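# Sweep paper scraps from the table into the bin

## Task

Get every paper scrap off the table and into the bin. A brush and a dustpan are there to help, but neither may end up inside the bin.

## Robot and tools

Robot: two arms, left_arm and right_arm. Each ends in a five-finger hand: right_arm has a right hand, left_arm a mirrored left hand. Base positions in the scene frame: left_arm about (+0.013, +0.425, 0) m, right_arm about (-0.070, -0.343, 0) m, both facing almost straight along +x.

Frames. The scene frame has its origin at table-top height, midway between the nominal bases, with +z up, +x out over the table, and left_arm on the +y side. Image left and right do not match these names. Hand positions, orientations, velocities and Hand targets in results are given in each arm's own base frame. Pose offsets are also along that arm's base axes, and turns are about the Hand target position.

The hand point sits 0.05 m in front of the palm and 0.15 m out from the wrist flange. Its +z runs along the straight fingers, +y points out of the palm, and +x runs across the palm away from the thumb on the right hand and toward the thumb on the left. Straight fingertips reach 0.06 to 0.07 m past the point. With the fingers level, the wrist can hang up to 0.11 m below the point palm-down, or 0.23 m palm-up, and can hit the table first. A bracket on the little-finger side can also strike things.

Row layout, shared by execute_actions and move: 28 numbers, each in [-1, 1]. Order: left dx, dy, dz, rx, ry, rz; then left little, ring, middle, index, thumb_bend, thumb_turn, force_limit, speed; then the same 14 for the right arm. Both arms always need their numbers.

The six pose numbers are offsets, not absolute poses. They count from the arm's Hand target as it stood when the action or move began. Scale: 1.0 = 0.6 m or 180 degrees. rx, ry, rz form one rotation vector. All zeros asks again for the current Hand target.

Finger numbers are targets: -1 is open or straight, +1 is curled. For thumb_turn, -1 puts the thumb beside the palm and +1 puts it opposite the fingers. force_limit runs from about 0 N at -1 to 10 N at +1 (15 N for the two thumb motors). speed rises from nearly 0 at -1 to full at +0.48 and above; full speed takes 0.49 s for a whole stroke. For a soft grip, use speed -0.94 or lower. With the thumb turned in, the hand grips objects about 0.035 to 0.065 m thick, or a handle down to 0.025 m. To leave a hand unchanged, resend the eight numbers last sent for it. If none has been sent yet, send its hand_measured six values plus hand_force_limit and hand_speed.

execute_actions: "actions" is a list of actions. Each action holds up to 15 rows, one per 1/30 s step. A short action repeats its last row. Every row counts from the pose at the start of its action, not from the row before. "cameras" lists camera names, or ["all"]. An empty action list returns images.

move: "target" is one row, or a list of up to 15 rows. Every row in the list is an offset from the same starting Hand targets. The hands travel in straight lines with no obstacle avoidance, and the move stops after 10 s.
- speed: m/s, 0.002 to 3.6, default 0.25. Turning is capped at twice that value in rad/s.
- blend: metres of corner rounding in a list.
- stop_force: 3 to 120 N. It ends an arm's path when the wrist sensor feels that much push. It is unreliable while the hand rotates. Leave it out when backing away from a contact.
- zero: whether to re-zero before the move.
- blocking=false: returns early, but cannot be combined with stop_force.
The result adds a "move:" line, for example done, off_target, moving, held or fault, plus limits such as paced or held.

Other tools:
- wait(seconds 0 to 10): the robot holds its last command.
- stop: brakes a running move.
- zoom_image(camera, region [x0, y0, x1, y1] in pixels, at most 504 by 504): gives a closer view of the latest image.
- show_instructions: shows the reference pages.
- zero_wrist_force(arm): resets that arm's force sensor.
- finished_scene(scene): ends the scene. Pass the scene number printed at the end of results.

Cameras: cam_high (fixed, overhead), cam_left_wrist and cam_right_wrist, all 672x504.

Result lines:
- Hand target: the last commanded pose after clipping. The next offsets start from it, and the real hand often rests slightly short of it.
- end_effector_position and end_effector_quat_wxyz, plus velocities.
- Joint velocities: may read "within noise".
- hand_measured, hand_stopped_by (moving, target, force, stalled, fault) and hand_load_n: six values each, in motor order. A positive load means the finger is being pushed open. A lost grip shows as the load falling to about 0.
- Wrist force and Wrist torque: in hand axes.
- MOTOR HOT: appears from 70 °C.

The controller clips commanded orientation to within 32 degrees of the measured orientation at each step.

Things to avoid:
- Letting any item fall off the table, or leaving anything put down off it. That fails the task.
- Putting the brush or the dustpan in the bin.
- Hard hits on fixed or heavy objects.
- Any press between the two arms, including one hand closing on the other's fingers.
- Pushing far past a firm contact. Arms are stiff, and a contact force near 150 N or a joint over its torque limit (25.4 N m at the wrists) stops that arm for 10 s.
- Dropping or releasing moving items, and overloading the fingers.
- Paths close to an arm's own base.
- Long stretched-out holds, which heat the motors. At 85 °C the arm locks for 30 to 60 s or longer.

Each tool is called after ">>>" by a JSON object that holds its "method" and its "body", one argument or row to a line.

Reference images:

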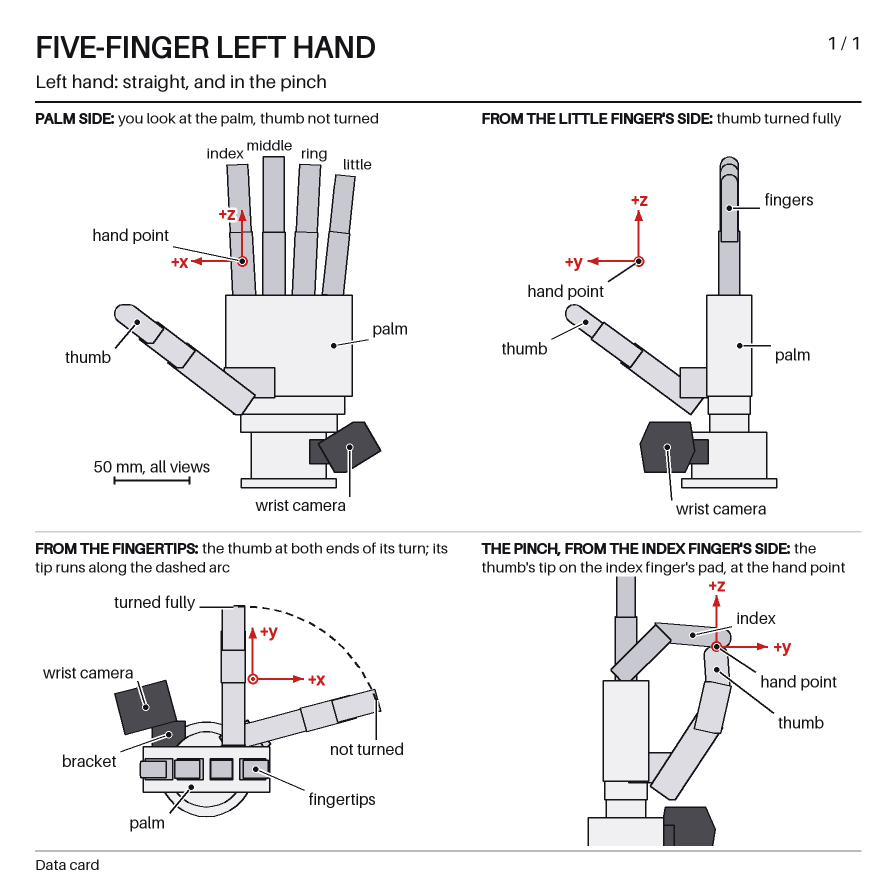

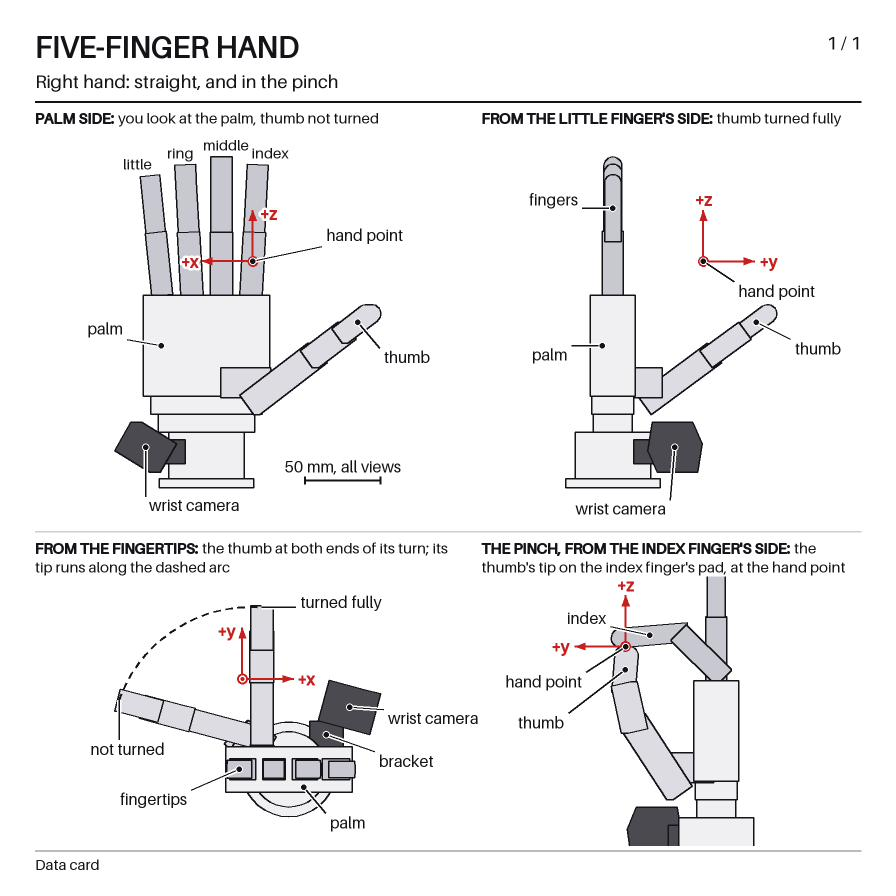

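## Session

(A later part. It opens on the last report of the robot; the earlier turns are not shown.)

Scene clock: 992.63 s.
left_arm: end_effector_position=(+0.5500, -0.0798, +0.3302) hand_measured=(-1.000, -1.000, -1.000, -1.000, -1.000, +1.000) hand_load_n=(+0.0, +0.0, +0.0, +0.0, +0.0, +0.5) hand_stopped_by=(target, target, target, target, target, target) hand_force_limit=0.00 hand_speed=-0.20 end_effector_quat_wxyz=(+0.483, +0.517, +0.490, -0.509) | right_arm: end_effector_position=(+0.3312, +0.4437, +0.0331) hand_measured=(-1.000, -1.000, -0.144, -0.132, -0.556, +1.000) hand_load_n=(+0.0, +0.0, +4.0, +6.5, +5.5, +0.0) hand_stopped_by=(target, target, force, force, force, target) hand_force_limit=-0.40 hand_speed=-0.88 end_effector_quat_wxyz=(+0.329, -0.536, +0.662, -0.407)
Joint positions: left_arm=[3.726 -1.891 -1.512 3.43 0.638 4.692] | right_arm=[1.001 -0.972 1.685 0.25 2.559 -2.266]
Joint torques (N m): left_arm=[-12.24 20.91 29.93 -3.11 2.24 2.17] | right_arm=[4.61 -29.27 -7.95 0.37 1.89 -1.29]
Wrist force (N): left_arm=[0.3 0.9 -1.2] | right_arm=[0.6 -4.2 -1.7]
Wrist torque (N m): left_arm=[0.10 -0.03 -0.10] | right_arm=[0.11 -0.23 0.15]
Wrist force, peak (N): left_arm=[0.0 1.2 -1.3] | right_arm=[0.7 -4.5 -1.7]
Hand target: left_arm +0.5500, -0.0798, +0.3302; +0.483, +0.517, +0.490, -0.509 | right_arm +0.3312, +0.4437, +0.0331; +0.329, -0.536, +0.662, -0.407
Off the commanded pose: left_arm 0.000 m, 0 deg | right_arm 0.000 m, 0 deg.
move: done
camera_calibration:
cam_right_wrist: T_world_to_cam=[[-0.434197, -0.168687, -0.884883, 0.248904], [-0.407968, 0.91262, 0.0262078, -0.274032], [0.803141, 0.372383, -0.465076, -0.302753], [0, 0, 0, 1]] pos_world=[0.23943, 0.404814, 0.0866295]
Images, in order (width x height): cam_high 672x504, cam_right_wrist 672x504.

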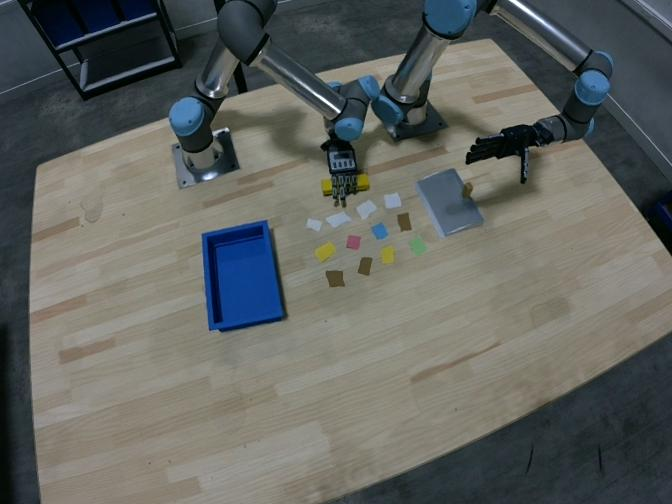

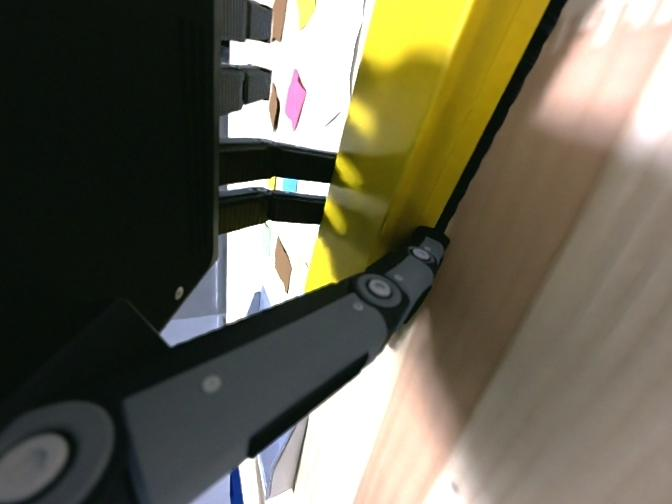

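>>> {"method": "move", "body": {
  "target": [0,0,0,0,0,0,-1,-1,-1,-1,-1,1,0,-0.2,0,0,0,0,0,0,0.1,0.1,0.2,0.2,0.2,1,-0.7,-0.9]
}}

>>> {"method": "move", "body": {
  "target": [0,0,0,0,0,0,-1,-1,-1,-1,-1,1,0,-0.2,0,0,0.05,0,0,0,0.1,0.1,0.2,0.2,0.2,1,-0.7,-0.9],
  "speed": 0.05,
  "cameras": ["cam_right_wrist","cam_high"]
}}

Scene clock: 1012.73 s.
left_arm: end_effector_position=(+0.5500, -0.0798, +0.3302) hand_measured=(-1.000, -1.000, -1.000, -1.000, -1.000, +1.000) hand_load_n=(+0.0, +0.0, +0.0, +0.0, +0.0, +0.0) hand_stopped_by=(target, target, target, target, target, target) hand_force_limit=0.00 hand_speed=-0.20 end_effector_quat_wxyz=(+0.483, +0.517, +0.490, -0.509) | right_arm: end_effector_position=(+0.3312, +0.4437, +0.0331) hand_measured=(-0.136, -0.144, -0.144, -0.132, -0.556, +1.000) hand_load_n=(+3.5, +2.5, +1.5, +5.0, +6.5, +0.5) hand_stopped_by=(force, force, force, force, force, target) hand_force_limit=-0.70 hand_speed=-0.90 end_effector_quat_wxyz=(+0.329, -0.536, +0.662, -0.407)
Joint positions: left_arm=[3.726 -1.891 -1.512 3.43 0.638 4.692] | right_arm=[1.001 -0.972 1.685 0.25 2.559 -2.266]
Joint torques (N m): left_arm=[-11.22 22.35 28.86 -3.16 1.98 1.97] | right_arm=[0.1 -29.55 -14.05 2.52 -0.71 -2.39]
Wrist force (N): left_arm=[0.1 0.8 -1.4] | right_arm=[2.7 -6.9 -2.9]
Wrist torque (N m): left_arm=[0.12 -0.01 -0.11] | right_arm=[0.01 -0.37 -0.02]
Wrist force, peak (N): left_arm=[0.3 1.1 -1.6] | right_arm=[2.8 -7.1 -2.9]
Hand target: left_arm +0.5500, -0.0798, +0.3302; +0.483, +0.517, +0.490, -0.509 | right_arm +0.3312, +0.4437, +0.0331; +0.329, -0.536, +0.662, -0.407
Off the commanded pose: left_arm 0.000 m, 0 deg | right_arm 0.000 m, 0 deg.
move: done

Scene clock: 1013.83 s.
left_arm: end_effector_position=(+0.5500, -0.0798, +0.3302) hand_measured=(-1.000, -1.000, -1.000, -1.000, -1.000, +1.000) hand_load_n=(+0.5, +0.0, +0.0, +0.0, +0.0, +0.0) hand_stopped_by=(target, target, target, target, target, target) hand_force_limit=0.00 hand_speed=-0.20 end_effector_quat_wxyz=(+0.483, +0.517, +0.490, -0.509) | right_arm: end_effector_position=(+0.3312, +0.4437, +0.0630) hand_measured=(-0.136, -0.144, -0.144, -0.132, -0.558, +1.000) hand_load_n=(+1.5, +1.0, +1.0, +4.0, +7.5, +1.5) hand_stopped_by=(force, force, force, force, force, target) hand_force_limit=-0.70 hand_speed=-0.90 end_effector_quat_wxyz=(+0.329, -0.536, +0.662, -0.407)
Joint positions: left_arm=[3.726 -1.891 -1.512 3.43 0.638 4.692] | right_arm=[1.001 -1.016 1.665 0.314 2.559 -2.266]
Joint torques (N m): left_arm=[-11.51 22.55 29.09 -3.33 2.12 1.98] | right_arm=[2.29 -51.04 -20.98 4.15 0.28 2.65]
Wrist force (N): left_arm=[0.2 1.1 -1.1] | right_arm=[1.4 2.6 -1.7]
Wrist torque (N m): left_arm=[0.13 -0.02 -0.11] | right_arm=[0.26 -0.31 0.30]
Wrist force, peak (N): left_arm=[0.4 1.1 -1.4] | right_arm=[2.7 -7.0 -2.8]
Hand target: left_arm +0.5500, -0.0798, +0.3302; +0.483, +0.517, +0.490, -0.509 | right_arm +0.3312, +0.4437, +0.0631; +0.329, -0.536, +0.662, -0.407
Off the commanded pose: left_arm 0.000 m, 0 deg | right_arm 0.000 m, 0 deg.
move: done
camera_calibration:
cam_right_wrist: T_world_to_cam=[[-0.434232, -0.168801, -0.884844, 0.275412], [-0.408004, 0.912606, 0.0261286, -0.274792], [0.803103, 0.372366, -0.465154, -0.288822], [0, 0, 0, 1]] pos_world=[0.23943, 0.404814, 0.11653]
Images, in order (width x height): cam_high 672x504, cam_right_wrist 672x504.

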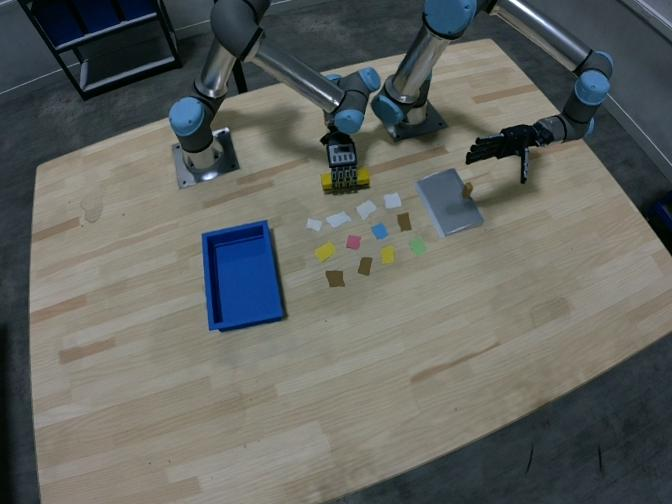

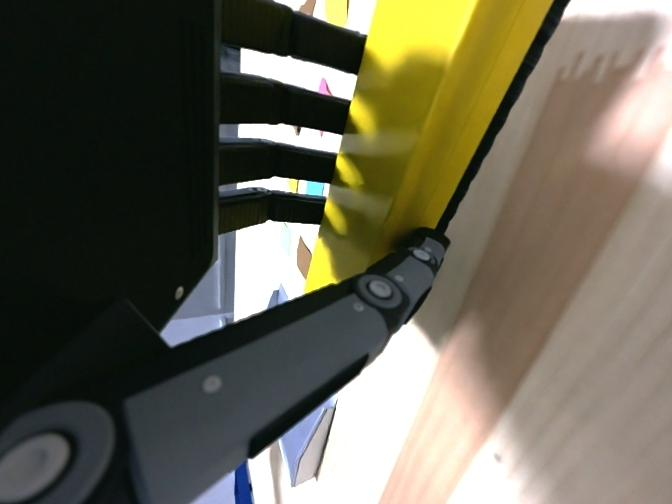

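>>> {"method": "move", "body": {
  "target": [-0.133,0.063,-0.183,0.0177,-0.0174,-0.5054,-1,-1,-1,-1,-1,1,0,-0.2,0,0,0,0,0,0,0.1,0.1,0.2,0.2,0.2,1,-0.7,-0.9],
  "cameras": ["cam_left_wrist","cam_high"]
}}

Scene clock: 1058.10 s.
left_arm: end_effector_position=(+0.4703, -0.0420, +0.2205) hand_measured=(-1.000, -1.000, -1.000, -1.000, -1.000, +1.000) hand_load_n=(+0.0, +0.0, +0.0, +0.0, +0.0, +0.5) hand_stopped_by=(target, target, target, target, target, target) hand_force_limit=0.00 hand_speed=-0.20 end_effector_quat_wxyz=(-0.025, +0.736, -0.025, -0.676) | right_arm: end_effector_position=(+0.3312, +0.4437, +0.0631) hand_measured=(-0.136, -0.144, -0.144, -0.132, -0.558, +1.000) hand_load_n=(+1.5, +1.0, +1.0, +4.5, +7.5, +1.5) hand_stopped_by=(force, force, force, force, force, target) hand_force_limit=-0.70 hand_speed=-0.90 end_effector_quat_wxyz=(+0.329, -0.536, +0.662, -0.407)
Joint positions: left_arm=[3.328 -2.404 -0.933 3.426 1.827 4.731] | right_arm=[1.001 -1.016 1.665 0.314 2.559 -2.266]
Joint torques (N m): left_arm=[-11.33 54.62 10.8 1.39 2.36 2.11] | right_arm=[8.61 -45.82 -21.72 3.97 2.25 2.55]
Wrist force (N): left_arm=[0.1 1.3 -0.8] | right_arm=[1.2 2.9 -1.6]
Wrist torque (N m): left_arm=[0.18 -0.03 -0.20] | right_arm=[0.29 -0.29 0.28]
Wrist force, peak (N): left_arm=[0.3 1.3 -1.4] | right_arm=[1.4 2.9 -2.1]
Hand target: left_arm +0.4702, -0.0420, +0.2204; -0.025, +0.736, -0.025, -0.676 | right_arm +0.3312, +0.4437, +0.0631; +0.329, -0.536, +0.662, -0.407
Off the commanded pose: left_arm 0.000 m, 0 deg | right_arm 0.000 m, 0 deg.
move: done
camera_calibration:
cam_left_wrist: T_world_to_cam=[[0.0463573, 0.973285, -0.224872, 0.0714968], [0.585588, -0.208855, -0.783241, -0.111214], [-0.809282, -0.0953734, -0.579626, 0.617449], [0, 0, 0, 1]] pos_world=[0.561501, -0.033926, 0.28686]
Images, in order (width x height): cam_high 672x504, cam_left_wrist 672x504.

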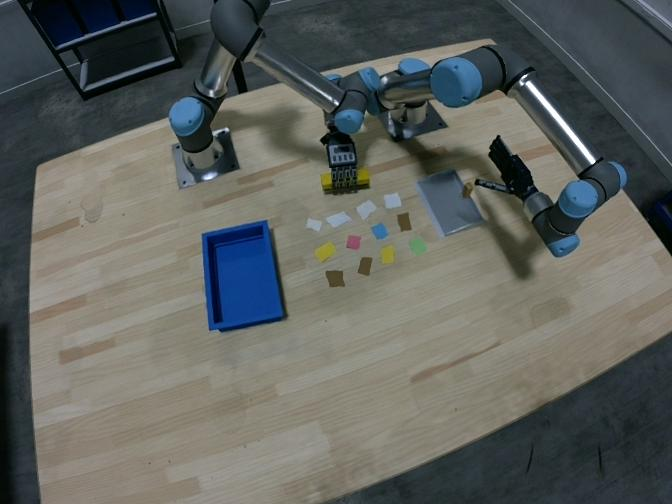

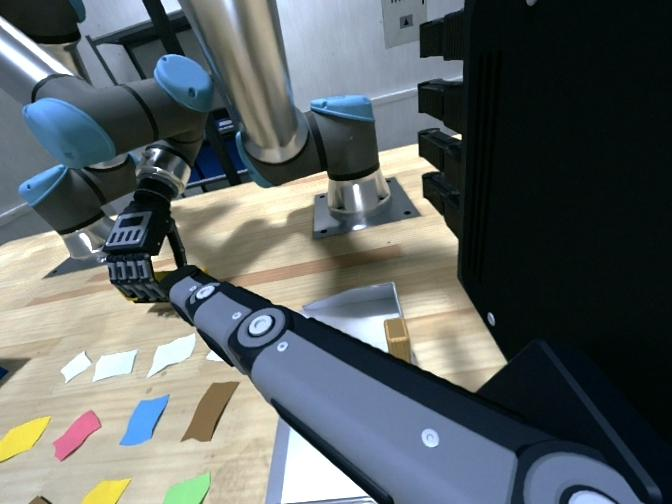

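>>> {"method": "zoom_image", "body": {
  "camera": "cam_left_wrist",
  "region": [340, 270, 460, 390]
}}

Scaled by 4.200.

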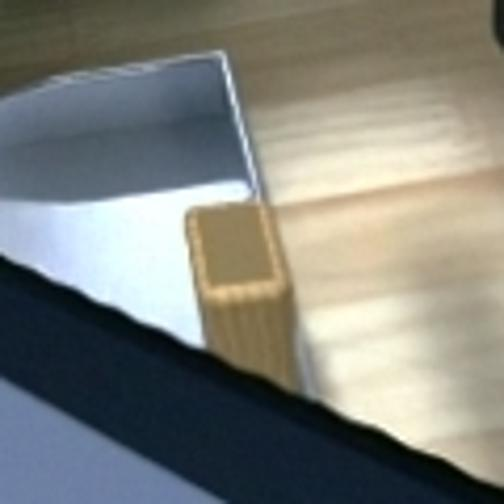

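>>> {"method": "move", "body": {
  "target": [
    [0.0872,-0.0117,0,0,0,0,-1,-1,-1,-1,-1,1,0,-0.2,0,0,0,0,0,0,0.1,0.1,0.2,0.2,0.2,1,-0.7,-0.9],
    [0.0872,-0.0117,-0.2757,0,0,0,-1,-1,-1,-1,-1,1,0,-0.2,0,0,0,0,0,0,0.1,0.1,0.2,0.2,0.2,1,-0.7,-0.9]
  ],
  "stop_force": 8,
  "speed": [0.15,0.06],
  "cameras": ["cam_left_wrist","cam_high"]
}}

>>> {"method": "zoom_image", "body": {
  "camera": "cam_left_wrist",
  "region": [300, 220, 460, 380]
}}

>>> {"method": "zoom_image", "body": {
  "camera": "cam_high",
  "region": [400, 130, 600, 280]
}}

Scene clock: 1131.20 s.
left_arm: end_effector_position=(+0.5226, -0.0490, +0.0550) hand_measured=(-1.000, -1.000, -1.000, -1.000, -1.000, +1.000) hand_load_n=(+0.0, +0.0, +0.0, +0.0, +0.0, +0.0) hand_stopped_by=(target, target, target, target, target, target) hand_force_limit=0.00 hand_speed=-0.20 end_effector_quat_wxyz=(-0.025, +0.736, -0.025, -0.676) | right_arm: end_effector_position=(+0.3312, +0.4437, +0.0631) hand_measured=(-0.136, -0.144, -0.144, -0.132, -0.558, +1.000) hand_load_n=(+1.5, +1.0, +0.5, +4.5, +7.5, +1.5) hand_stopped_by=(force, force, force, force, force, target) hand_force_limit=-0.70 hand_speed=-0.90 end_effector_quat_wxyz=(+0.329, -0.536, +0.662, -0.407)
Joint positions: left_arm=[3.306 -2.703 -0.793 3.585 1.806 4.729] | right_arm=[1.001 -1.016 1.665 0.314 2.559 -2.266]
Joint torques (N m): left_arm=[9.61 44.07 10.58 1.27 -2.42 1.81] | right_arm=[9.98 -34.36 -21.42 3.84 2.3 2.39]
Wrist force (N): left_arm=[0.1 1.1 -0.8] | right_arm=[1.1 2.8 -1.7]
Wrist torque (N m): left_arm=[0.13 -0.02 -0.07] | right_arm=[0.28 -0.27 0.26]
Wrist force, peak (N): left_arm=[0.4 1.4 -1.5] | right_arm=[1.4 3.0 -1.8]
Hand target: left_arm +0.5226, -0.0490, +0.0550; -0.025, +0.736, -0.025, -0.676 | right_arm +0.3312, +0.4437, +0.0631; +0.329, -0.536, +0.662, -0.407
Off the commanded pose: left_arm 0.000 m, 0 deg | right_arm 0.000 m, 0 deg.
move: done
camera_calibration:
cam_left_wrist: T_world_to_cam=[[0.0467857, 0.973282, -0.224795, 0.0385161], [0.585509, -0.209049, -0.783248, -0.272828], [-0.809315, -0.0949746, -0.579646, 0.563265], [0, 0, 0, 1]] pos_world=[0.6138, -0.0410257, 0.12146]
Images, in order (width x height): cam_high 672x504, cam_left_wrist 672x504.

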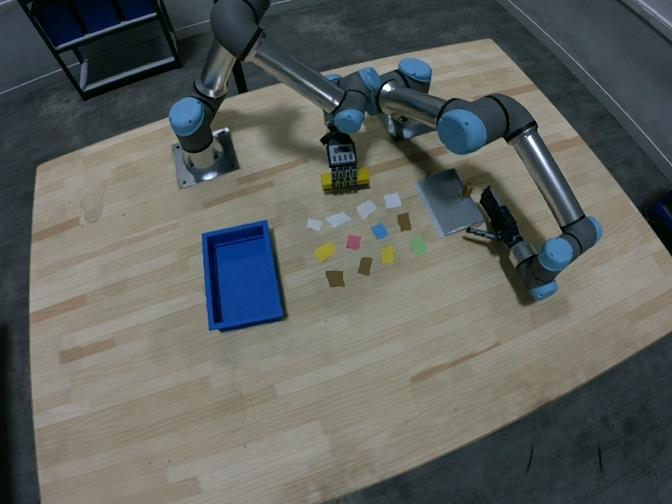

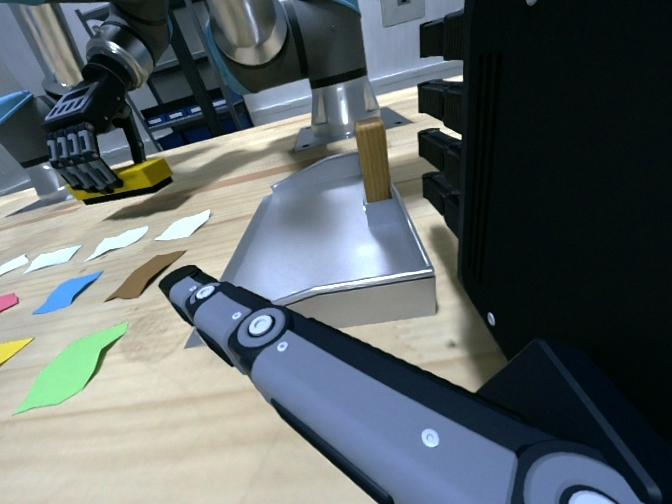

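Scaled by 3.150.

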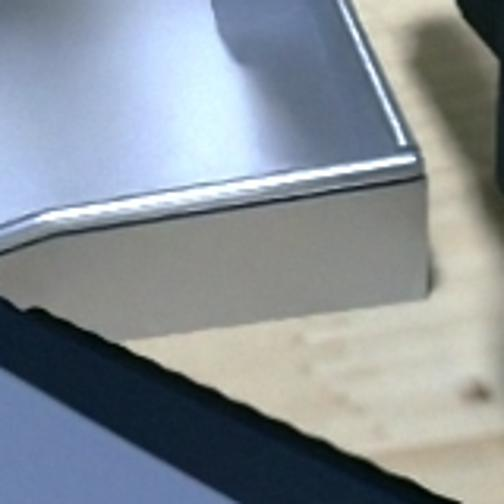

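Scaled by 2.520.

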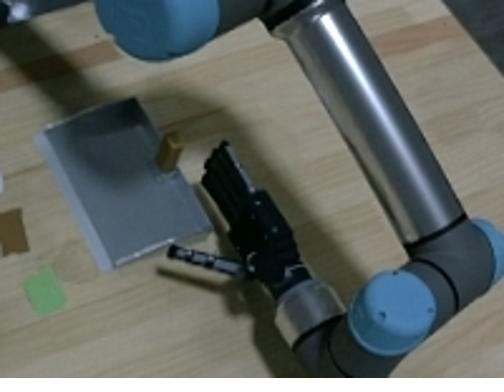

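>>> {"method": "zoom_image", "body": {
  "camera": "cam_left_wrist",
  "region": [330, 100, 450, 220]
}}

Scaled by 4.200.

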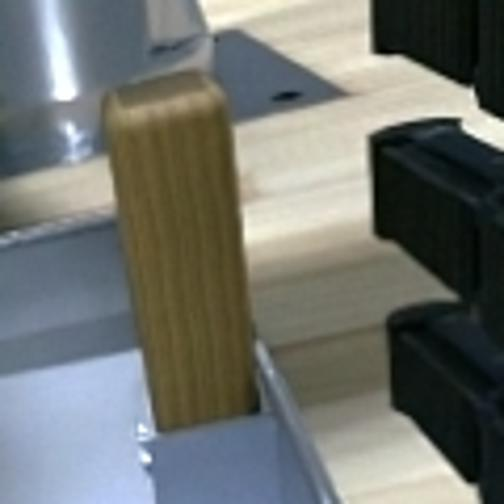

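>>> {"method": "move", "body": {
  "target": [-0.2167,0.0155,0,0,0,0,-1,-1,-1,-1,-1,1,0,-0.2,0,0,0,0,0,0,0.1,0.1,0.2,0.2,0.2,1,-0.7,-0.9],
  "stop_force": 6,
  "speed": 0.06,
  "cameras": ["cam_left_wrist","cam_high"]
}}

>>> {"method": "zoom_image", "body": {
  "camera": "cam_left_wrist",
  "region": [300, 220, 460, 380]
}}

>>> {"method": "zoom_image", "body": {
  "camera": "cam_high",
  "region": [400, 130, 600, 280]
}}

Scene clock: 1172.37 s.
left_arm: end_effector_position=(+0.3925, -0.0397, +0.0550) hand_measured=(-1.000, -1.000, -1.000, -1.000, -1.000, +1.000) hand_load_n=(+0.0, +0.5, +0.0, +0.0, +0.0, +0.5) hand_stopped_by=(target, target, target, target, target, target) hand_force_limit=0.00 hand_speed=-0.20 end_effector_quat_wxyz=(-0.025, +0.736, -0.025, -0.676) | right_arm: end_effector_position=(+0.3312, +0.4437, +0.0631) hand_measured=(-0.136, -0.144, -0.144, -0.132, -0.558, +1.000) hand_load_n=(+1.5, +1.0, +0.5, +4.5, +7.5, +1.5) hand_stopped_by=(force, force, force, force, force, target) hand_force_limit=-0.70 hand_speed=-0.90 end_effector_quat_wxyz=(+0.329, -0.536, +0.662, -0.407)
Joint positions: left_arm=[3.355 -2.398 -1.414 3.901 1.854 4.733] | right_arm=[1.001 -1.016 1.665 0.314 2.559 -2.266]
Joint torques (N m): left_arm=[10.73 49.64 6.05 1.26 2.2 2.12] | right_arm=[8.96 -30.98 -21.83 3.77 2.23 2.43]
Wrist force (N): left_arm=[0.4 0.5 -0.8] | right_arm=[1.5 2.7 -1.6]
Wrist torque (N m): left_arm=[0.09 -0.06 -0.15] | right_arm=[0.26 -0.32 0.29]
Wrist force, peak (N): left_arm=[0.7 1.4 -0.9] | right_arm=[1.2 3.0 -1.9]
Hand target: left_arm +0.3925, -0.0397, +0.0550; -0.025, +0.736, -0.025, -0.676 | right_arm +0.3312, +0.4437, +0.0631; +0.329, -0.536, +0.662, -0.407
Off the commanded pose: left_arm 0.000 m, 0 deg | right_arm 0.000 m, 0 deg.
move: done
camera_calibration:
cam_left_wrist: T_world_to_cam=[[0.0467857, 0.973282, -0.224795, 0.0355467], [0.585509, -0.209049, -0.783248, -0.194768], [-0.809315, -0.0949746, -0.579646, 0.458937], [0, 0, 0, 1]] pos_world=[0.4838, -0.0317257, 0.12146]
Images, in order (width x height): cam_high 672x504, cam_left_wrist 672x504.

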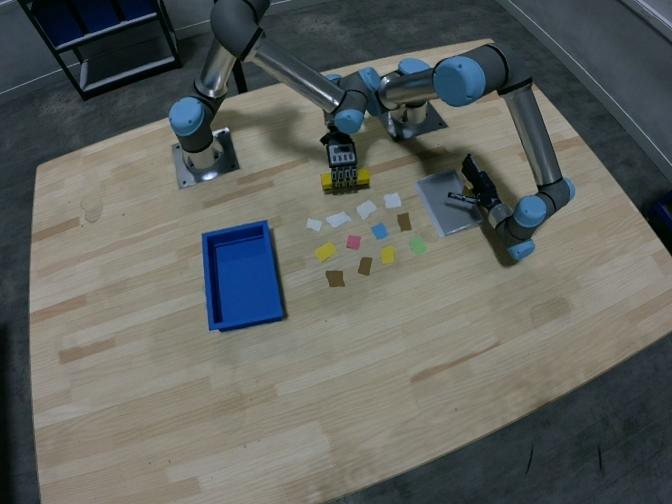

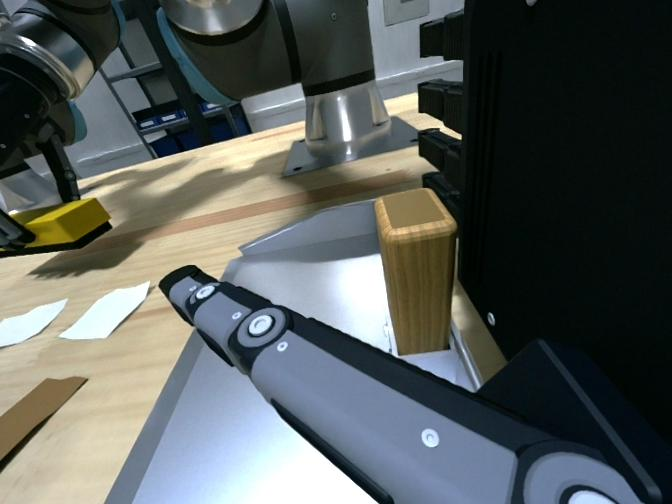

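Scaled by 3.150.

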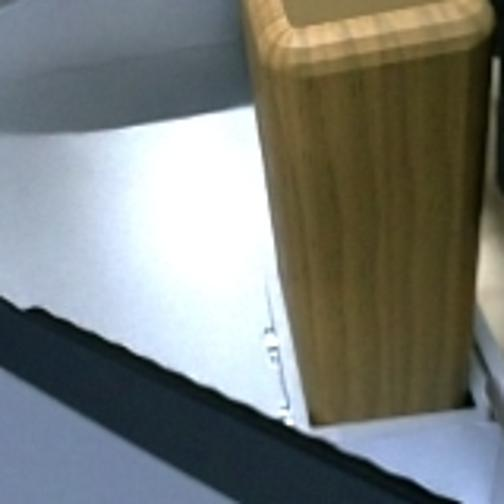

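Scaled by 2.520.

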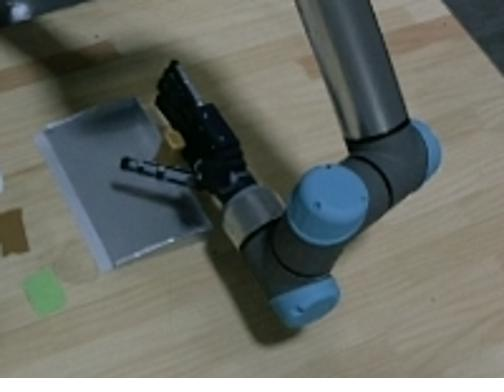

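>>> {"method": "move", "body": {
  "target": [-0.0055,-0.0005,0,0,0,0,-1,-1,-1,-1,-1,1,0,-0.2,0,0,0,0,0,0,0.1,0.1,0.2,0.2,0.2,1,-0.7,-0.9],
  "stop_force": 5,
  "speed": 0.02
}}

>>> {"method": "move", "body": {
  "target": [0,-0.022,0,0,0,0,-1,-1,-1,-1,-1,1,0,-0.2,0,0,0,0,0,0,0.1,0.1,0.2,0.2,0.2,1,-0.7,-0.9],
  "stop_force": 4,
  "speed": 0.02,
  "cameras": ["cam_left_wrist"]
}}

Scene clock: 1187.60 s.
left_arm: end_effector_position=(+0.3892, -0.0400, +0.0550) hand_measured=(-1.000, -1.000, -1.000, -1.000, -1.000, +1.000) hand_load_n=(+0.0, +0.0, +0.0, +0.0, +0.0, +0.0) hand_stopped_by=(target, target, target, target, target, target) hand_force_limit=0.00 hand_speed=-0.20 end_effector_quat_wxyz=(-0.025, +0.736, -0.025, -0.676) | right_arm: end_effector_position=(+0.3312, +0.4437, +0.0631) hand_measured=(-0.136, -0.144, -0.144, -0.132, -0.558, +1.000) hand_load_n=(+1.5, +1.0, +0.5, +4.5, +7.5, +1.5) hand_stopped_by=(force, force, force, force, force, target) hand_force_limit=-0.70 hand_speed=-0.90 end_effector_quat_wxyz=(+0.329, -0.536, +0.662, -0.407)
Joint positions: left_arm=[3.355 -2.391 -1.427 3.908 1.855 4.734] | right_arm=[1.001 -1.016 1.665 0.314 2.559 -2.266]
Joint torques (N m): left_arm=[10.86 49.82 5.91 1.29 2.38 2.25] | right_arm=[8.72 -29.71 -19.66 3.83 2.3 2.38]
Wrist force (N): left_arm=[0.6 0.7 -0.8] | right_arm=[1.2 2.7 -1.5]
Wrist torque (N m): left_arm=[0.11 -0.07 -0.14] | right_arm=[0.25 -0.29 0.27]
Wrist force, peak (N): left_arm=[1.0 0.4 -0.9] | right_arm=[1.3 3.1 -1.6]
Hand target: left_arm +0.3892, -0.0400, +0.0550; -0.025, +0.736, -0.025, -0.676 | right_arm +0.3312, +0.4437, +0.0631; +0.329, -0.536, +0.662, -0.407
Off the commanded pose: left_arm 0.000 m, 0 deg | right_arm 0.000 m, 0 deg.
move: done

Scene clock: 1189.27 s.
left_arm: end_effector_position=(+0.3892, -0.0532, +0.0550) hand_measured=(-1.000, -1.000, -1.000, -1.000, -1.000, +1.000) hand_load_n=(+0.0, +0.0, +0.0, -0.5, +0.0, +0.0) hand_stopped_by=(target, target, target, target, target, target) hand_force_limit=0.00 hand_speed=-0.20 end_effector_quat_wxyz=(-0.025, +0.736, -0.025, -0.676) | right_arm: end_effector_position=(+0.3312, +0.4437, +0.0631) hand_measured=(-0.136, -0.144, -0.144, -0.132, -0.558, +1.000) hand_load_n=(+1.5, +1.0, +1.0, +4.5, +7.5, +1.5) hand_stopped_by=(force, force, force, force, force, target) hand_force_limit=-0.70 hand_speed=-0.90 end_effector_quat_wxyz=(+0.329, -0.536, +0.662, -0.407)
Joint positions: left_arm=[3.335 -2.392 -1.427 3.907 1.834 4.732] | right_arm=[1.001 -1.016 1.665 0.314 2.559 -2.266]
Joint torques (N m): left_arm=[-12.41 34.26 24.51 -3.81 -2.85 -1.91] | right_arm=[8.4 -30.08 -21.34 3.98 2.29 2.57]
Wrist force (N): left_arm=[0.1 -1.3 -0.6] | right_arm=[1.4 2.8 -1.4]
Wrist torque (N m): left_arm=[-0.03 -0.06 -0.04] | right_arm=[0.26 -0.32 0.28]
Wrist force, peak (N): left_arm=[0.0 -1.6 -1.0] | right_arm=[1.6 3.0 -1.5]
Hand target: left_arm +0.3892, -0.0532, +0.0550; -0.025, +0.736, -0.025, -0.676 | right_arm +0.3312, +0.4437, +0.0631; +0.329, -0.536, +0.662, -0.407
Off the commanded pose: left_arm 0.000 m, 0 deg | right_arm 0.000 m, 0 deg.
move: done
camera_calibration:
cam_left_wrist: T_world_to_cam=[[0.0467857, 0.973282, -0.224795, 0.0488404], [0.585509, -0.209049, -0.783248, -0.195658], [-0.809315, -0.0949746, -0.579646, 0.454984], [0, 0, 0, 1]] pos_world=[0.4805, -0.0452257, 0.12146]
Images, in order (width x height): cam_left_wrist 672x504.

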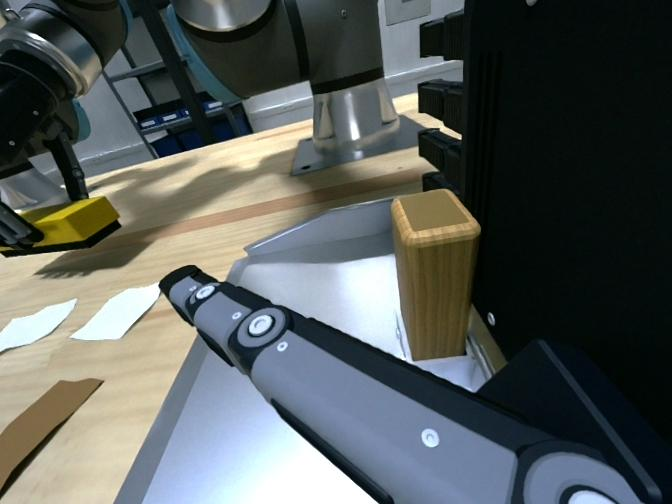

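>>> {"method": "move", "body": {
  "target": [0,0,0,0,0,0,-1,-1,1,1,-1,1,0.1,-0.85,0,0,0,0,0,0,0.1,0.1,0.2,0.2,0.2,1,-0.7,-0.9],
  "cameras": ["cam_left_wrist","cam_high"]
}}

>>> {"method": "wait", "body": {
  "seconds": 2,
  "cameras": ["cam_left_wrist"]
}}

Scene clock: 1205.07 s.
left_arm: end_effector_position=(+0.3892, -0.0532, +0.0550) hand_measured=(-1.000, -1.000, +1.000, +0.986, -1.000, +1.000) hand_load_n=(+0.0, +0.0, +2.5, +7.5, +0.0, +0.5) hand_stopped_by=(target, target, target, force, target, target) hand_force_limit=0.10 hand_speed=-0.85 end_effector_quat_wxyz=(-0.025, +0.736, -0.025, -0.676) | right_arm: end_effector_position=(+0.3312, +0.4437, +0.0631) hand_measured=(-0.136, -0.144, -0.144, -0.132, -0.558, +1.000) hand_load_n=(+1.5, +1.0, +1.0, +4.5, +7.5, +1.5) hand_stopped_by=(force, force, force, force, force, target) hand_force_limit=-0.70 hand_speed=-0.90 end_effector_quat_wxyz=(+0.329, -0.536, +0.662, -0.407)
Joint positions: left_arm=[3.335 -2.392 -1.427 3.907 1.834 4.732] | right_arm=[1.001 -1.016 1.665 0.314 2.559 -2.266]
Joint torques (N m): left_arm=[-11.96 36.32 16.04 -2.29 1.45 -1.74] | right_arm=[8.9 -30.38 -20.48 3.91 2.31 2.58]
Wrist force (N): left_arm=[1.9 1.3 -0.1] | right_arm=[1.2 2.6 -1.8]
Wrist torque (N m): left_arm=[0.16 -0.16 0.18] | right_arm=[0.26 -0.27 0.26]
Wrist force, peak (N): left_arm=[2.0 1.1 -0.2] | right_arm=[1.5 3.1 -1.7]
Hand target: left_arm +0.3892, -0.0532, +0.0550; -0.025, +0.736, -0.025, -0.676 | right_arm +0.3312, +0.4437, +0.0631; +0.329, -0.536, +0.662, -0.407
Off the commanded pose: left_arm 0.000 m, 0 deg | right_arm 0.000 m, 0 deg.
move: moving (left_arm; no rest 5 s after the path's end)
camera_calibration:
cam_left_wrist: T_world_to_cam=[[0.0467857, 0.973282, -0.224795, 0.0488404], [0.585509, -0.209049, -0.783248, -0.195658], [-0.809315, -0.0949746, -0.579646, 0.454984], [0, 0, 0, 1]] pos_world=[0.4805, -0.0452257, 0.12146]
Images, in order (width x height): cam_high 672x504, cam_left_wrist 672x504.

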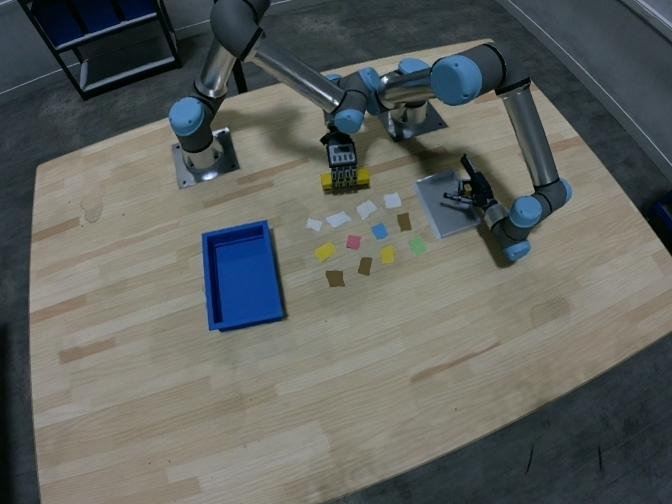

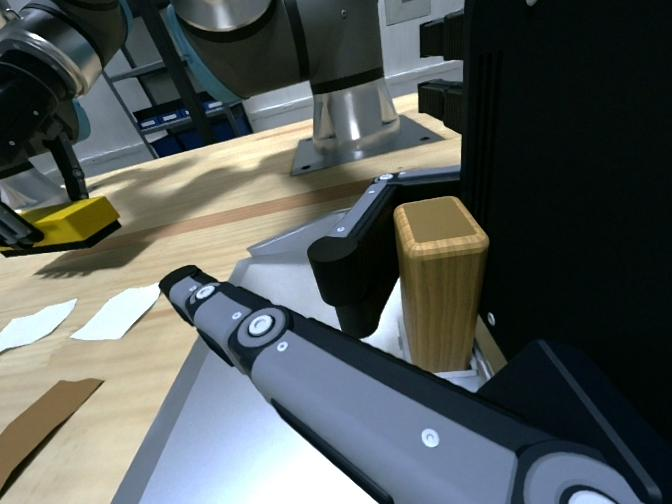

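Scene clock: 1207.07 s.
left_arm: end_effector_position=(+0.3892, -0.0532, +0.0550) hand_measured=(-1.000, -1.000, +1.000, +0.986, -1.000, +1.000) hand_load_n=(+0.0, +0.0, +2.0, +7.5, +0.0, +0.5) hand_stopped_by=(target, target, target, force, target, target) hand_force_limit=0.10 hand_speed=-0.85 end_effector_quat_wxyz=(-0.025, +0.736, -0.025, -0.676) | right_arm: end_effector_position=(+0.3312, +0.4437, +0.0631) hand_measured=(-0.136, -0.144, -0.144, -0.132, -0.558, +1.000) hand_load_n=(+1.5, +0.5, +1.0, +4.5, +8.0, +1.5) hand_stopped_by=(force, force, force, force, force, target) hand_force_limit=-0.70 hand_speed=-0.90 end_effector_quat_wxyz=(+0.329, -0.536, +0.662, -0.407)
Joint positions: left_arm=[3.335 -2.392 -1.427 3.907 1.834 4.732] | right_arm=[1.001 -1.016 1.665 0.314 2.559 -2.266]
Joint torques (N m): left_arm=[-9.82 37.51 13.3 -1.64 1.5 -1.87] | right_arm=[8.96 -29.86 -21.75 3.93 2.28 2.33]
Wrist force (N): left_arm=[1.8 1.3 0.2] | right_arm=[1.6 2.8 -1.4]
Wrist torque (N m): left_arm=[0.15 -0.14 0.18] | right_arm=[0.27 -0.34 0.29]
Wrist force, peak (N): left_arm=[2.1 1.6 0.1] | right_arm=[1.5 2.8 -1.9]
Hand target: left_arm +0.3892, -0.0532, +0.0550; -0.025, +0.736, -0.025, -0.676 | right_arm +0.3312, +0.4437, +0.0631; +0.329, -0.536, +0.662, -0.407
Off the commanded pose: left_arm 0.000 m, 0 deg | right_arm 0.000 m, 0 deg.
wait: 2.00 s; at rest by 0.17 s
camera_calibration:
cam_left_wrist: T_world_to_cam=[[0.0467857, 0.973282, -0.224795, 0.0488404], [0.585509, -0.209049, -0.783248, -0.195658], [-0.809315, -0.0949746, -0.579646, 0.454984], [0, 0, 0, 1]] pos_world=[0.4805, -0.0452257, 0.12146]
Images, in order (width x height): cam_left_wrist 672x504.

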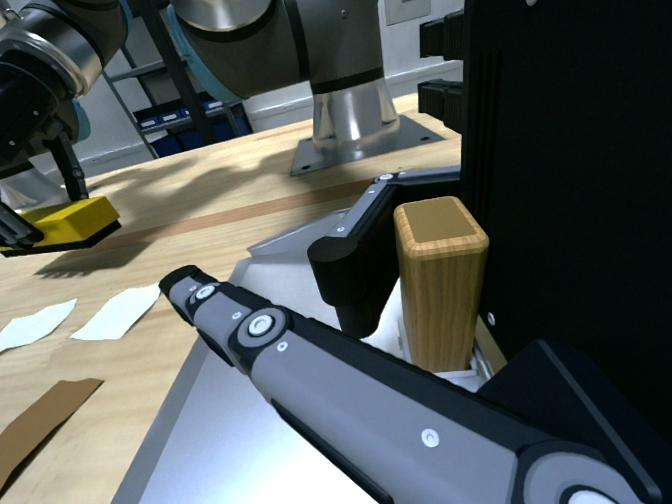

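>>> {"method": "move", "body": {
  "target": [0,0,0,0,0,0,-1,-1,0.5,0.5,-1,1,0.6,-0.5,0,0,0,0,0,0,0.1,0.1,0.2,0.2,0.2,1,-0.7,-0.9]
}}

>>> {"method": "move", "body": {
  "target": [0.0075,0,0,0,0,0,-1,-1,0.5,0.5,-1,1,0.6,-0.5,0,0,0,0,0,0,0.1,0.1,0.2,0.2,0.2,1,-0.7,-0.9],
  "speed": 0.02
}}

>>> {"method": "move", "body": {
  "target": [0,0,0,0,0,0,-1,-1,1,1,-1,1,0.4,-0.85,0,0,0,0,0,0,0.1,0.1,0.2,0.2,0.2,1,-0.7,-0.9],
  "cameras": ["cam_left_wrist"]
}}

Scene clock: 1267.97 s.
left_arm: end_effector_position=(+0.3892, -0.0532, +0.0550) hand_measured=(-1.000, -1.000, +0.500, +0.500, -1.000, +1.000) hand_load_n=(+0.0, +0.0, +0.0, +0.0, +0.0, +0.0) hand_stopped_by=(target, target, target, target, target, target) hand_force_limit=0.60 hand_speed=-0.50 end_effector_quat_wxyz=(-0.025, +0.736, -0.025, -0.676) | right_arm: end_effector_position=(+0.3312, +0.4437, +0.0631) hand_measured=(-0.136, -0.144, -0.144, -0.132, -0.558, +1.000) hand_load_n=(+1.5, +1.0, +1.0, +4.5, +7.5, +1.5) hand_stopped_by=(force, force, force, force, force, target) hand_force_limit=-0.70 hand_speed=-0.90 end_effector_quat_wxyz=(+0.329, -0.536, +0.662, -0.407)
Joint positions: left_arm=[3.335 -2.392 -1.427 3.907 1.834 4.732] | right_arm=[1.001 -1.016 1.665 0.314 2.559 -2.266]
Joint torques (N m): left_arm=[-8.79 40.3 9.01 -0.46 1.44 -1.72] | right_arm=[7.88 -31.14 -19.83 4.1 2.19 2.5]
Motor temperatures (°C): left_arm=[32 28 28 40 37 43] | right_arm=[36 33 31 37 31 41]
Wrist force (N): left_arm=[0.8 -0.4 -0.7] | right_arm=[1.3 2.6 -1.5]
Wrist torque (N m): left_arm=[0.01 -0.11 -0.03] | right_arm=[0.25 -0.30 0.27]
Wrist force, peak (N): left_arm=[2.2 1.2 0.1] | right_arm=[1.3 3.1 -1.6]
Hand target: left_arm +0.3892, -0.0532, +0.0550; -0.025, +0.736, -0.025, -0.676 | right_arm +0.3312, +0.4437, +0.0631; +0.329, -0.536, +0.662, -0.407
Off the commanded pose: left_arm 0.000 m, 0 deg | right_arm 0.000 m, 0 deg.
move: done

Scene clock: 1268.80 s.
left_arm: end_effector_position=(+0.3937, -0.0532, +0.0550) hand_measured=(-1.000, -1.000, +0.500, +0.500, -1.000, +1.000) hand_load_n=(+0.0, +0.0, +0.0, +0.0, +0.0, +0.0) hand_stopped_by=(target, target, target, target, target, target) hand_force_limit=0.60 hand_speed=-0.50 end_effector_quat_wxyz=(-0.025, +0.736, -0.025, -0.676) | right_arm: end_effector_position=(+0.3312, +0.4437, +0.0631) hand_measured=(-0.136, -0.144, -0.144, -0.132, -0.558, +1.000) hand_load_n=(+1.5, +0.5, +1.0, +4.5, +7.5, +1.5) hand_stopped_by=(force, force, force, force, force, target) hand_force_limit=-0.70 hand_speed=-0.90 end_effector_quat_wxyz=(+0.329, -0.536, +0.662, -0.407)
Joint positions: left_arm=[3.333 -2.4 -1.41 3.898 1.833 4.731] | right_arm=[1.001 -1.016 1.665 0.314 2.559 -2.266]
Joint torques (N m): left_arm=[-10.95 34.7 21.61 -3.68 -2.52 -1.75] | right_arm=[9.09 -30.39 -20.79 3.94 2.05 2.34]
Wrist force (N): left_arm=[0.3 0.4 -0.9] | right_arm=[1.2 3.0 -1.5]
Wrist torque (N m): left_arm=[0.06 -0.06 -0.08] | right_arm=[0.31 -0.29 0.28]
Wrist force, peak (N): left_arm=[0.4 0.9 -0.8] | right_arm=[1.2 3.0 -1.5]
Hand target: left_arm +0.3937, -0.0532, +0.0550; -0.025, +0.736, -0.025, -0.676 | right_arm +0.3312, +0.4437, +0.0631; +0.329, -0.536, +0.662, -0.407
Off the commanded pose: left_arm 0.000 m, 0 deg | right_arm 0.000 m, 0 deg.
move: done

Scene clock: 1270.27 s.
left_arm: end_effector_position=(+0.3937, -0.0532, +0.0550) hand_measured=(-1.000, -1.000, +1.000, +0.984, -1.000, +1.000) hand_load_n=(+0.0, +0.0, +3.0, +7.0, +0.0, +0.0) hand_stopped_by=(target, target, target, force, target, target) hand_force_limit=0.40 hand_speed=-0.85 end_effector_quat_wxyz=(-0.025, +0.736, -0.025, -0.676) | right_arm: end_effector_position=(+0.3312, +0.4437, +0.0631) hand_measured=(-0.136, -0.144, -0.144, -0.132, -0.558, +1.000) hand_load_n=(+1.0, +1.0, +1.0, +4.5, +7.5, +1.5) hand_stopped_by=(force, force, force, force, force, target) hand_force_limit=-0.70 hand_speed=-0.90 end_effector_quat_wxyz=(+0.329, -0.536, +0.662, -0.407)
Joint positions: left_arm=[3.333 -2.4 -1.409 3.898 1.833 4.731] | right_arm=[1.001 -1.016 1.665 0.314 2.559 -2.266]
Joint torques (N m): left_arm=[-10.31 36.29 24.95 -2.81 -2.15 -1.53] | right_arm=[9.2 -30.12 -20.2 3.9 1.87 2.49]
Wrist force (N): left_arm=[1.8 1.0 -0.1] | right_arm=[1.1 2.9 -1.7]
Wrist torque (N m): left_arm=[0.15 -0.14 0.17] | right_arm=[0.30 -0.27 0.27]
Wrist force, peak (N): left_arm=[2.4 0.7 -0.1] | right_arm=[1.4 2.8 -1.8]
Hand target: left_arm +0.3937, -0.0532, +0.0550; -0.025, +0.736, -0.025, -0.676 | right_arm +0.3312, +0.4437, +0.0631; +0.329, -0.536, +0.662, -0.407
Off the commanded pose: left_arm 0.000 m, 0 deg | right_arm 0.000 m, 0 deg.
move: done
camera_calibration:
cam_left_wrist: T_world_to_cam=[[0.0467857, 0.973282, -0.224795, 0.0486298], [0.585509, -0.209049, -0.783248, -0.198293], [-0.809315, -0.0949746, -0.579646, 0.458626], [0, 0, 0, 1]] pos_world=[0.485, -0.0452257, 0.12146]
Images, in order (width x height): cam_left_wrist 672x504.

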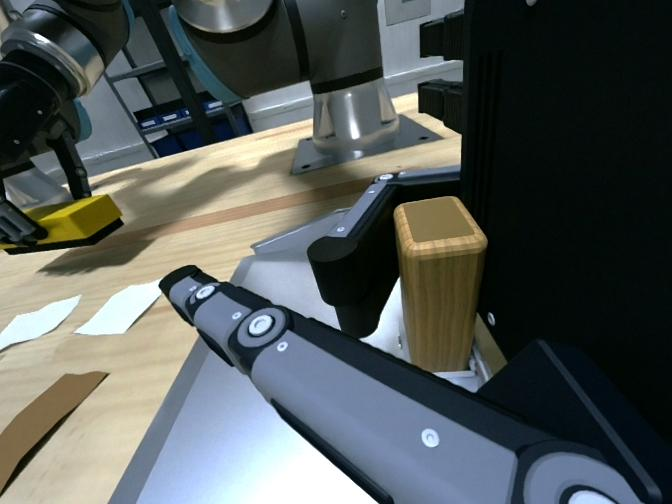

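>>> {"method": "move", "body": {
  "target": [0,0,0,0,0,0,-1,-1,-0.6,-0.6,-1,1,0.6,-0.5,0,0,0,0,0,0,0.1,0.1,0.2,0.2,0.2,1,-0.7,-0.9]
}}

>>> {"method": "move", "body": {
  "target": [0,0,0,0,0,0,-1,-1,-0.6,-0.6,1,1,0.2,-0.85,0,0,0,0,0,0,0.1,0.1,0.2,0.2,0.2,1,-0.7,-0.9],
  "cameras": ["cam_left_wrist"]
}}

Scene clock: 1293.10 s.
left_arm: end_effector_position=(+0.3937, -0.0532, +0.0550) hand_measured=(-1.000, -1.000, -0.600, -0.600, -1.000, +1.000) hand_load_n=(+0.0, +0.0, +0.0, +0.0, +0.0, +0.0) hand_stopped_by=(target, target, target, target, target, target) hand_force_limit=0.60 hand_speed=-0.50 end_effector_quat_wxyz=(-0.025, +0.736, -0.025, -0.676) | right_arm: end_effector_position=(+0.3312, +0.4437, +0.0631) hand_measured=(-0.136, -0.144, -0.144, -0.132, -0.558, +1.000) hand_load_n=(+1.5, +1.0, +1.0, +4.5, +7.5, +1.0) hand_stopped_by=(force, force, force, force, force, target) hand_force_limit=-0.70 hand_speed=-0.90 end_effector_quat_wxyz=(+0.329, -0.536, +0.662, -0.407)
Joint positions: left_arm=[3.333 -2.4 -1.409 3.898 1.833 4.731] | right_arm=[1.001 -1.016 1.665 0.314 2.559 -2.266]
Joint torques (N m): left_arm=[-4.97 41.04 21.73 0.53 -1.31 -1.25] | right_arm=[9.44 -30.56 -21.22 3.74 2 2.48]
Wrist force (N): left_arm=[0.4 -0.1 -0.5] | right_arm=[1.5 2.7 -1.5]
Wrist torque (N m): left_arm=[0.05 -0.05 -0.06] | right_arm=[0.26 -0.33 0.29]
Wrist force, peak (N): left_arm=[1.8 1.4 0.0] | right_arm=[1.5 3.1 -1.8]
Hand target: left_arm +0.3937, -0.0532, +0.0550; -0.025, +0.736, -0.025, -0.676 | right_arm +0.3312, +0.4437, +0.0631; +0.329, -0.536, +0.662, -0.407
Off the commanded pose: left_arm 0.000 m, 0 deg | right_arm 0.000 m, 0 deg.
move: done

Scene clock: 1298.10 s.
left_arm: end_effector_position=(+0.3937, -0.0532, +0.0550) hand_measured=(-1.000, -1.000, -0.600, -0.600, +0.054, +1.000) hand_load_n=(+0.0, +0.0, +0.0, +0.0, +0.0, +0.5) hand_stopped_by=(target, target, target, target, moving, target) hand_force_limit=0.20 hand_speed=-0.85 end_effector_quat_wxyz=(-0.025, +0.736, -0.025, -0.676) | right_arm: end_effector_position=(+0.3312, +0.4437, +0.0631) hand_measured=(-0.136, -0.144, -0.144, -0.132, -0.558, +1.000) hand_load_n=(+1.5, +0.5, +1.0, +4.5, +7.5, +1.5) hand_stopped_by=(force, force, force, force, force, target) hand_force_limit=-0.70 hand_speed=-0.90 end_effector_quat_wxyz=(+0.329, -0.536, +0.662, -0.407)
Joint positions: left_arm=[3.333 -2.4 -1.409 3.898 1.833 4.731] | right_arm=[1.001 -1.016 1.665 0.314 2.559 -2.266]
Joint torques (N m): left_arm=[1.89 45.47 11.65 1.14 -0.39 -0.97] | right_arm=[8.73 -31.02 -20.34 3.77 1.69 2.37]
Wrist force (N): left_arm=[0.7 -0.4 -0.6] | right_arm=[1.3 2.6 -1.8]
Wrist torque (N m): left_arm=[0.01 -0.10 -0.03] | right_arm=[0.26 -0.29 0.27]
Wrist force, peak (N): left_arm=[0.8 -0.4 -1.0] | right_arm=[1.2 3.1 -1.8]
Hand target: left_arm +0.3937, -0.0532, +0.0550; -0.025, +0.736, -0.025, -0.676 | right_arm +0.3312, +0.4437, +0.0631; +0.329, -0.536, +0.662, -0.407
Off the commanded pose: left_arm 0.000 m, 0 deg | right_arm 0.000 m, 0 deg.
move: moving (left_arm; no rest 5 s after the path's end)
camera_calibration:
cam_left_wrist: T_world_to_cam=[[0.0467857, 0.973282, -0.224795, 0.0486298], [0.585509, -0.209049, -0.783248, -0.198293], [-0.809315, -0.0949746, -0.579646, 0.458626], [0, 0, 0, 1]] pos_world=[0.485, -0.0452257, 0.12146]
Images, in order (width x height): cam_left_wrist 672x504.

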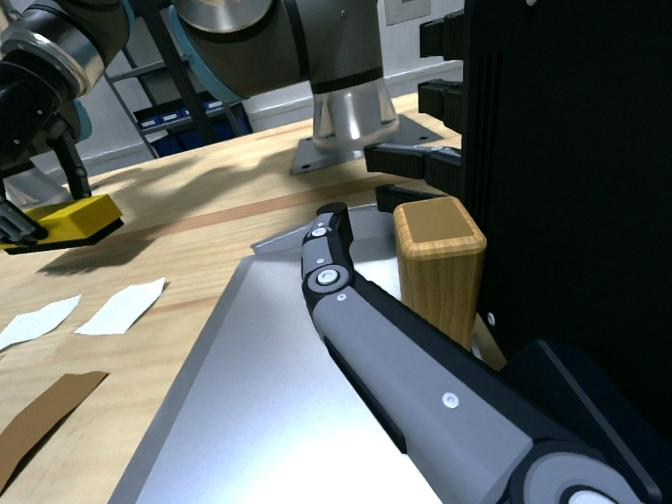

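>>> {"method": "wait", "body": {
  "seconds": 4,
  "cameras": ["cam_left_wrist"]
}}

Scene clock: 1304.40 s.
left_arm: end_effector_position=(+0.3937, -0.0532, +0.0550) hand_measured=(-1.000, -1.000, -0.600, -0.600, +0.584, +1.000) hand_load_n=(+0.0, +0.0, +0.0, +0.0, +9.5, +0.5) hand_stopped_by=(target, target, target, target, force, target) hand_force_limit=0.20 hand_speed=-0.85 end_effector_quat_wxyz=(-0.025, +0.736, -0.025, -0.676) | right_arm: end_effector_position=(+0.3312, +0.4437, +0.0631) hand_measured=(-0.136, -0.144, -0.144, -0.132, -0.558, +1.000) hand_load_n=(+1.5, +1.0, +1.0, +4.5, +8.0, +1.5) hand_stopped_by=(force, force, force, force, force, target) hand_force_limit=-0.70 hand_speed=-0.90 end_effector_quat_wxyz=(+0.329, -0.536, +0.662, -0.407)
Joint positions: left_arm=[3.333 -2.4 -1.409 3.898 1.833 4.731] | right_arm=[1.001 -1.016 1.665 0.314 2.559 -2.266]
Joint torques (N m): left_arm=[8.47 45.21 7.64 0.94 0.7 -0.21] | right_arm=[8.76 -30.68 -20.39 3.92 1.73 2.14]
Wrist force (N): left_arm=[1.0 0.8 -1.1] | right_arm=[1.3 2.6 -1.7]
Wrist torque (N m): left_arm=[0.11 -0.10 -0.02] | right_arm=[0.26 -0.30 0.28]
Wrist force, peak (N): left_arm=[1.0 2.0 -0.9] | right_arm=[1.6 2.8 -1.7]
Hand target: left_arm +0.3937, -0.0532, +0.0550; -0.025, +0.736, -0.025, -0.676 | right_arm +0.3312, +0.4437, +0.0631; +0.329, -0.536, +0.662, -0.407
Off the commanded pose: left_arm 0.000 m, 0 deg | right_arm 0.000 m, 0 deg.
wait: 4.00 s; at rest by 0.30 s
camera_calibration:
cam_left_wrist: T_world_to_cam=[[0.0467857, 0.973282, -0.224795, 0.0486298], [0.585509, -0.209049, -0.783248, -0.198293], [-0.809315, -0.0949746, -0.579646, 0.458626], [0, 0, 0, 1]] pos_world=[0.485, -0.0452257, 0.12146]
Images, in order (width x height): cam_left_wrist 672x504.

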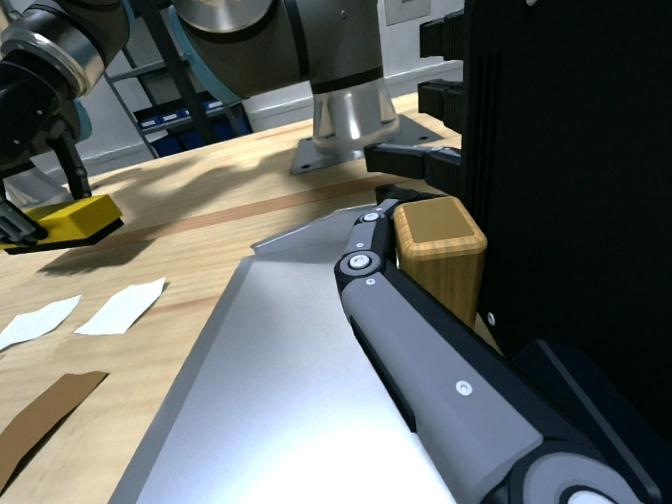

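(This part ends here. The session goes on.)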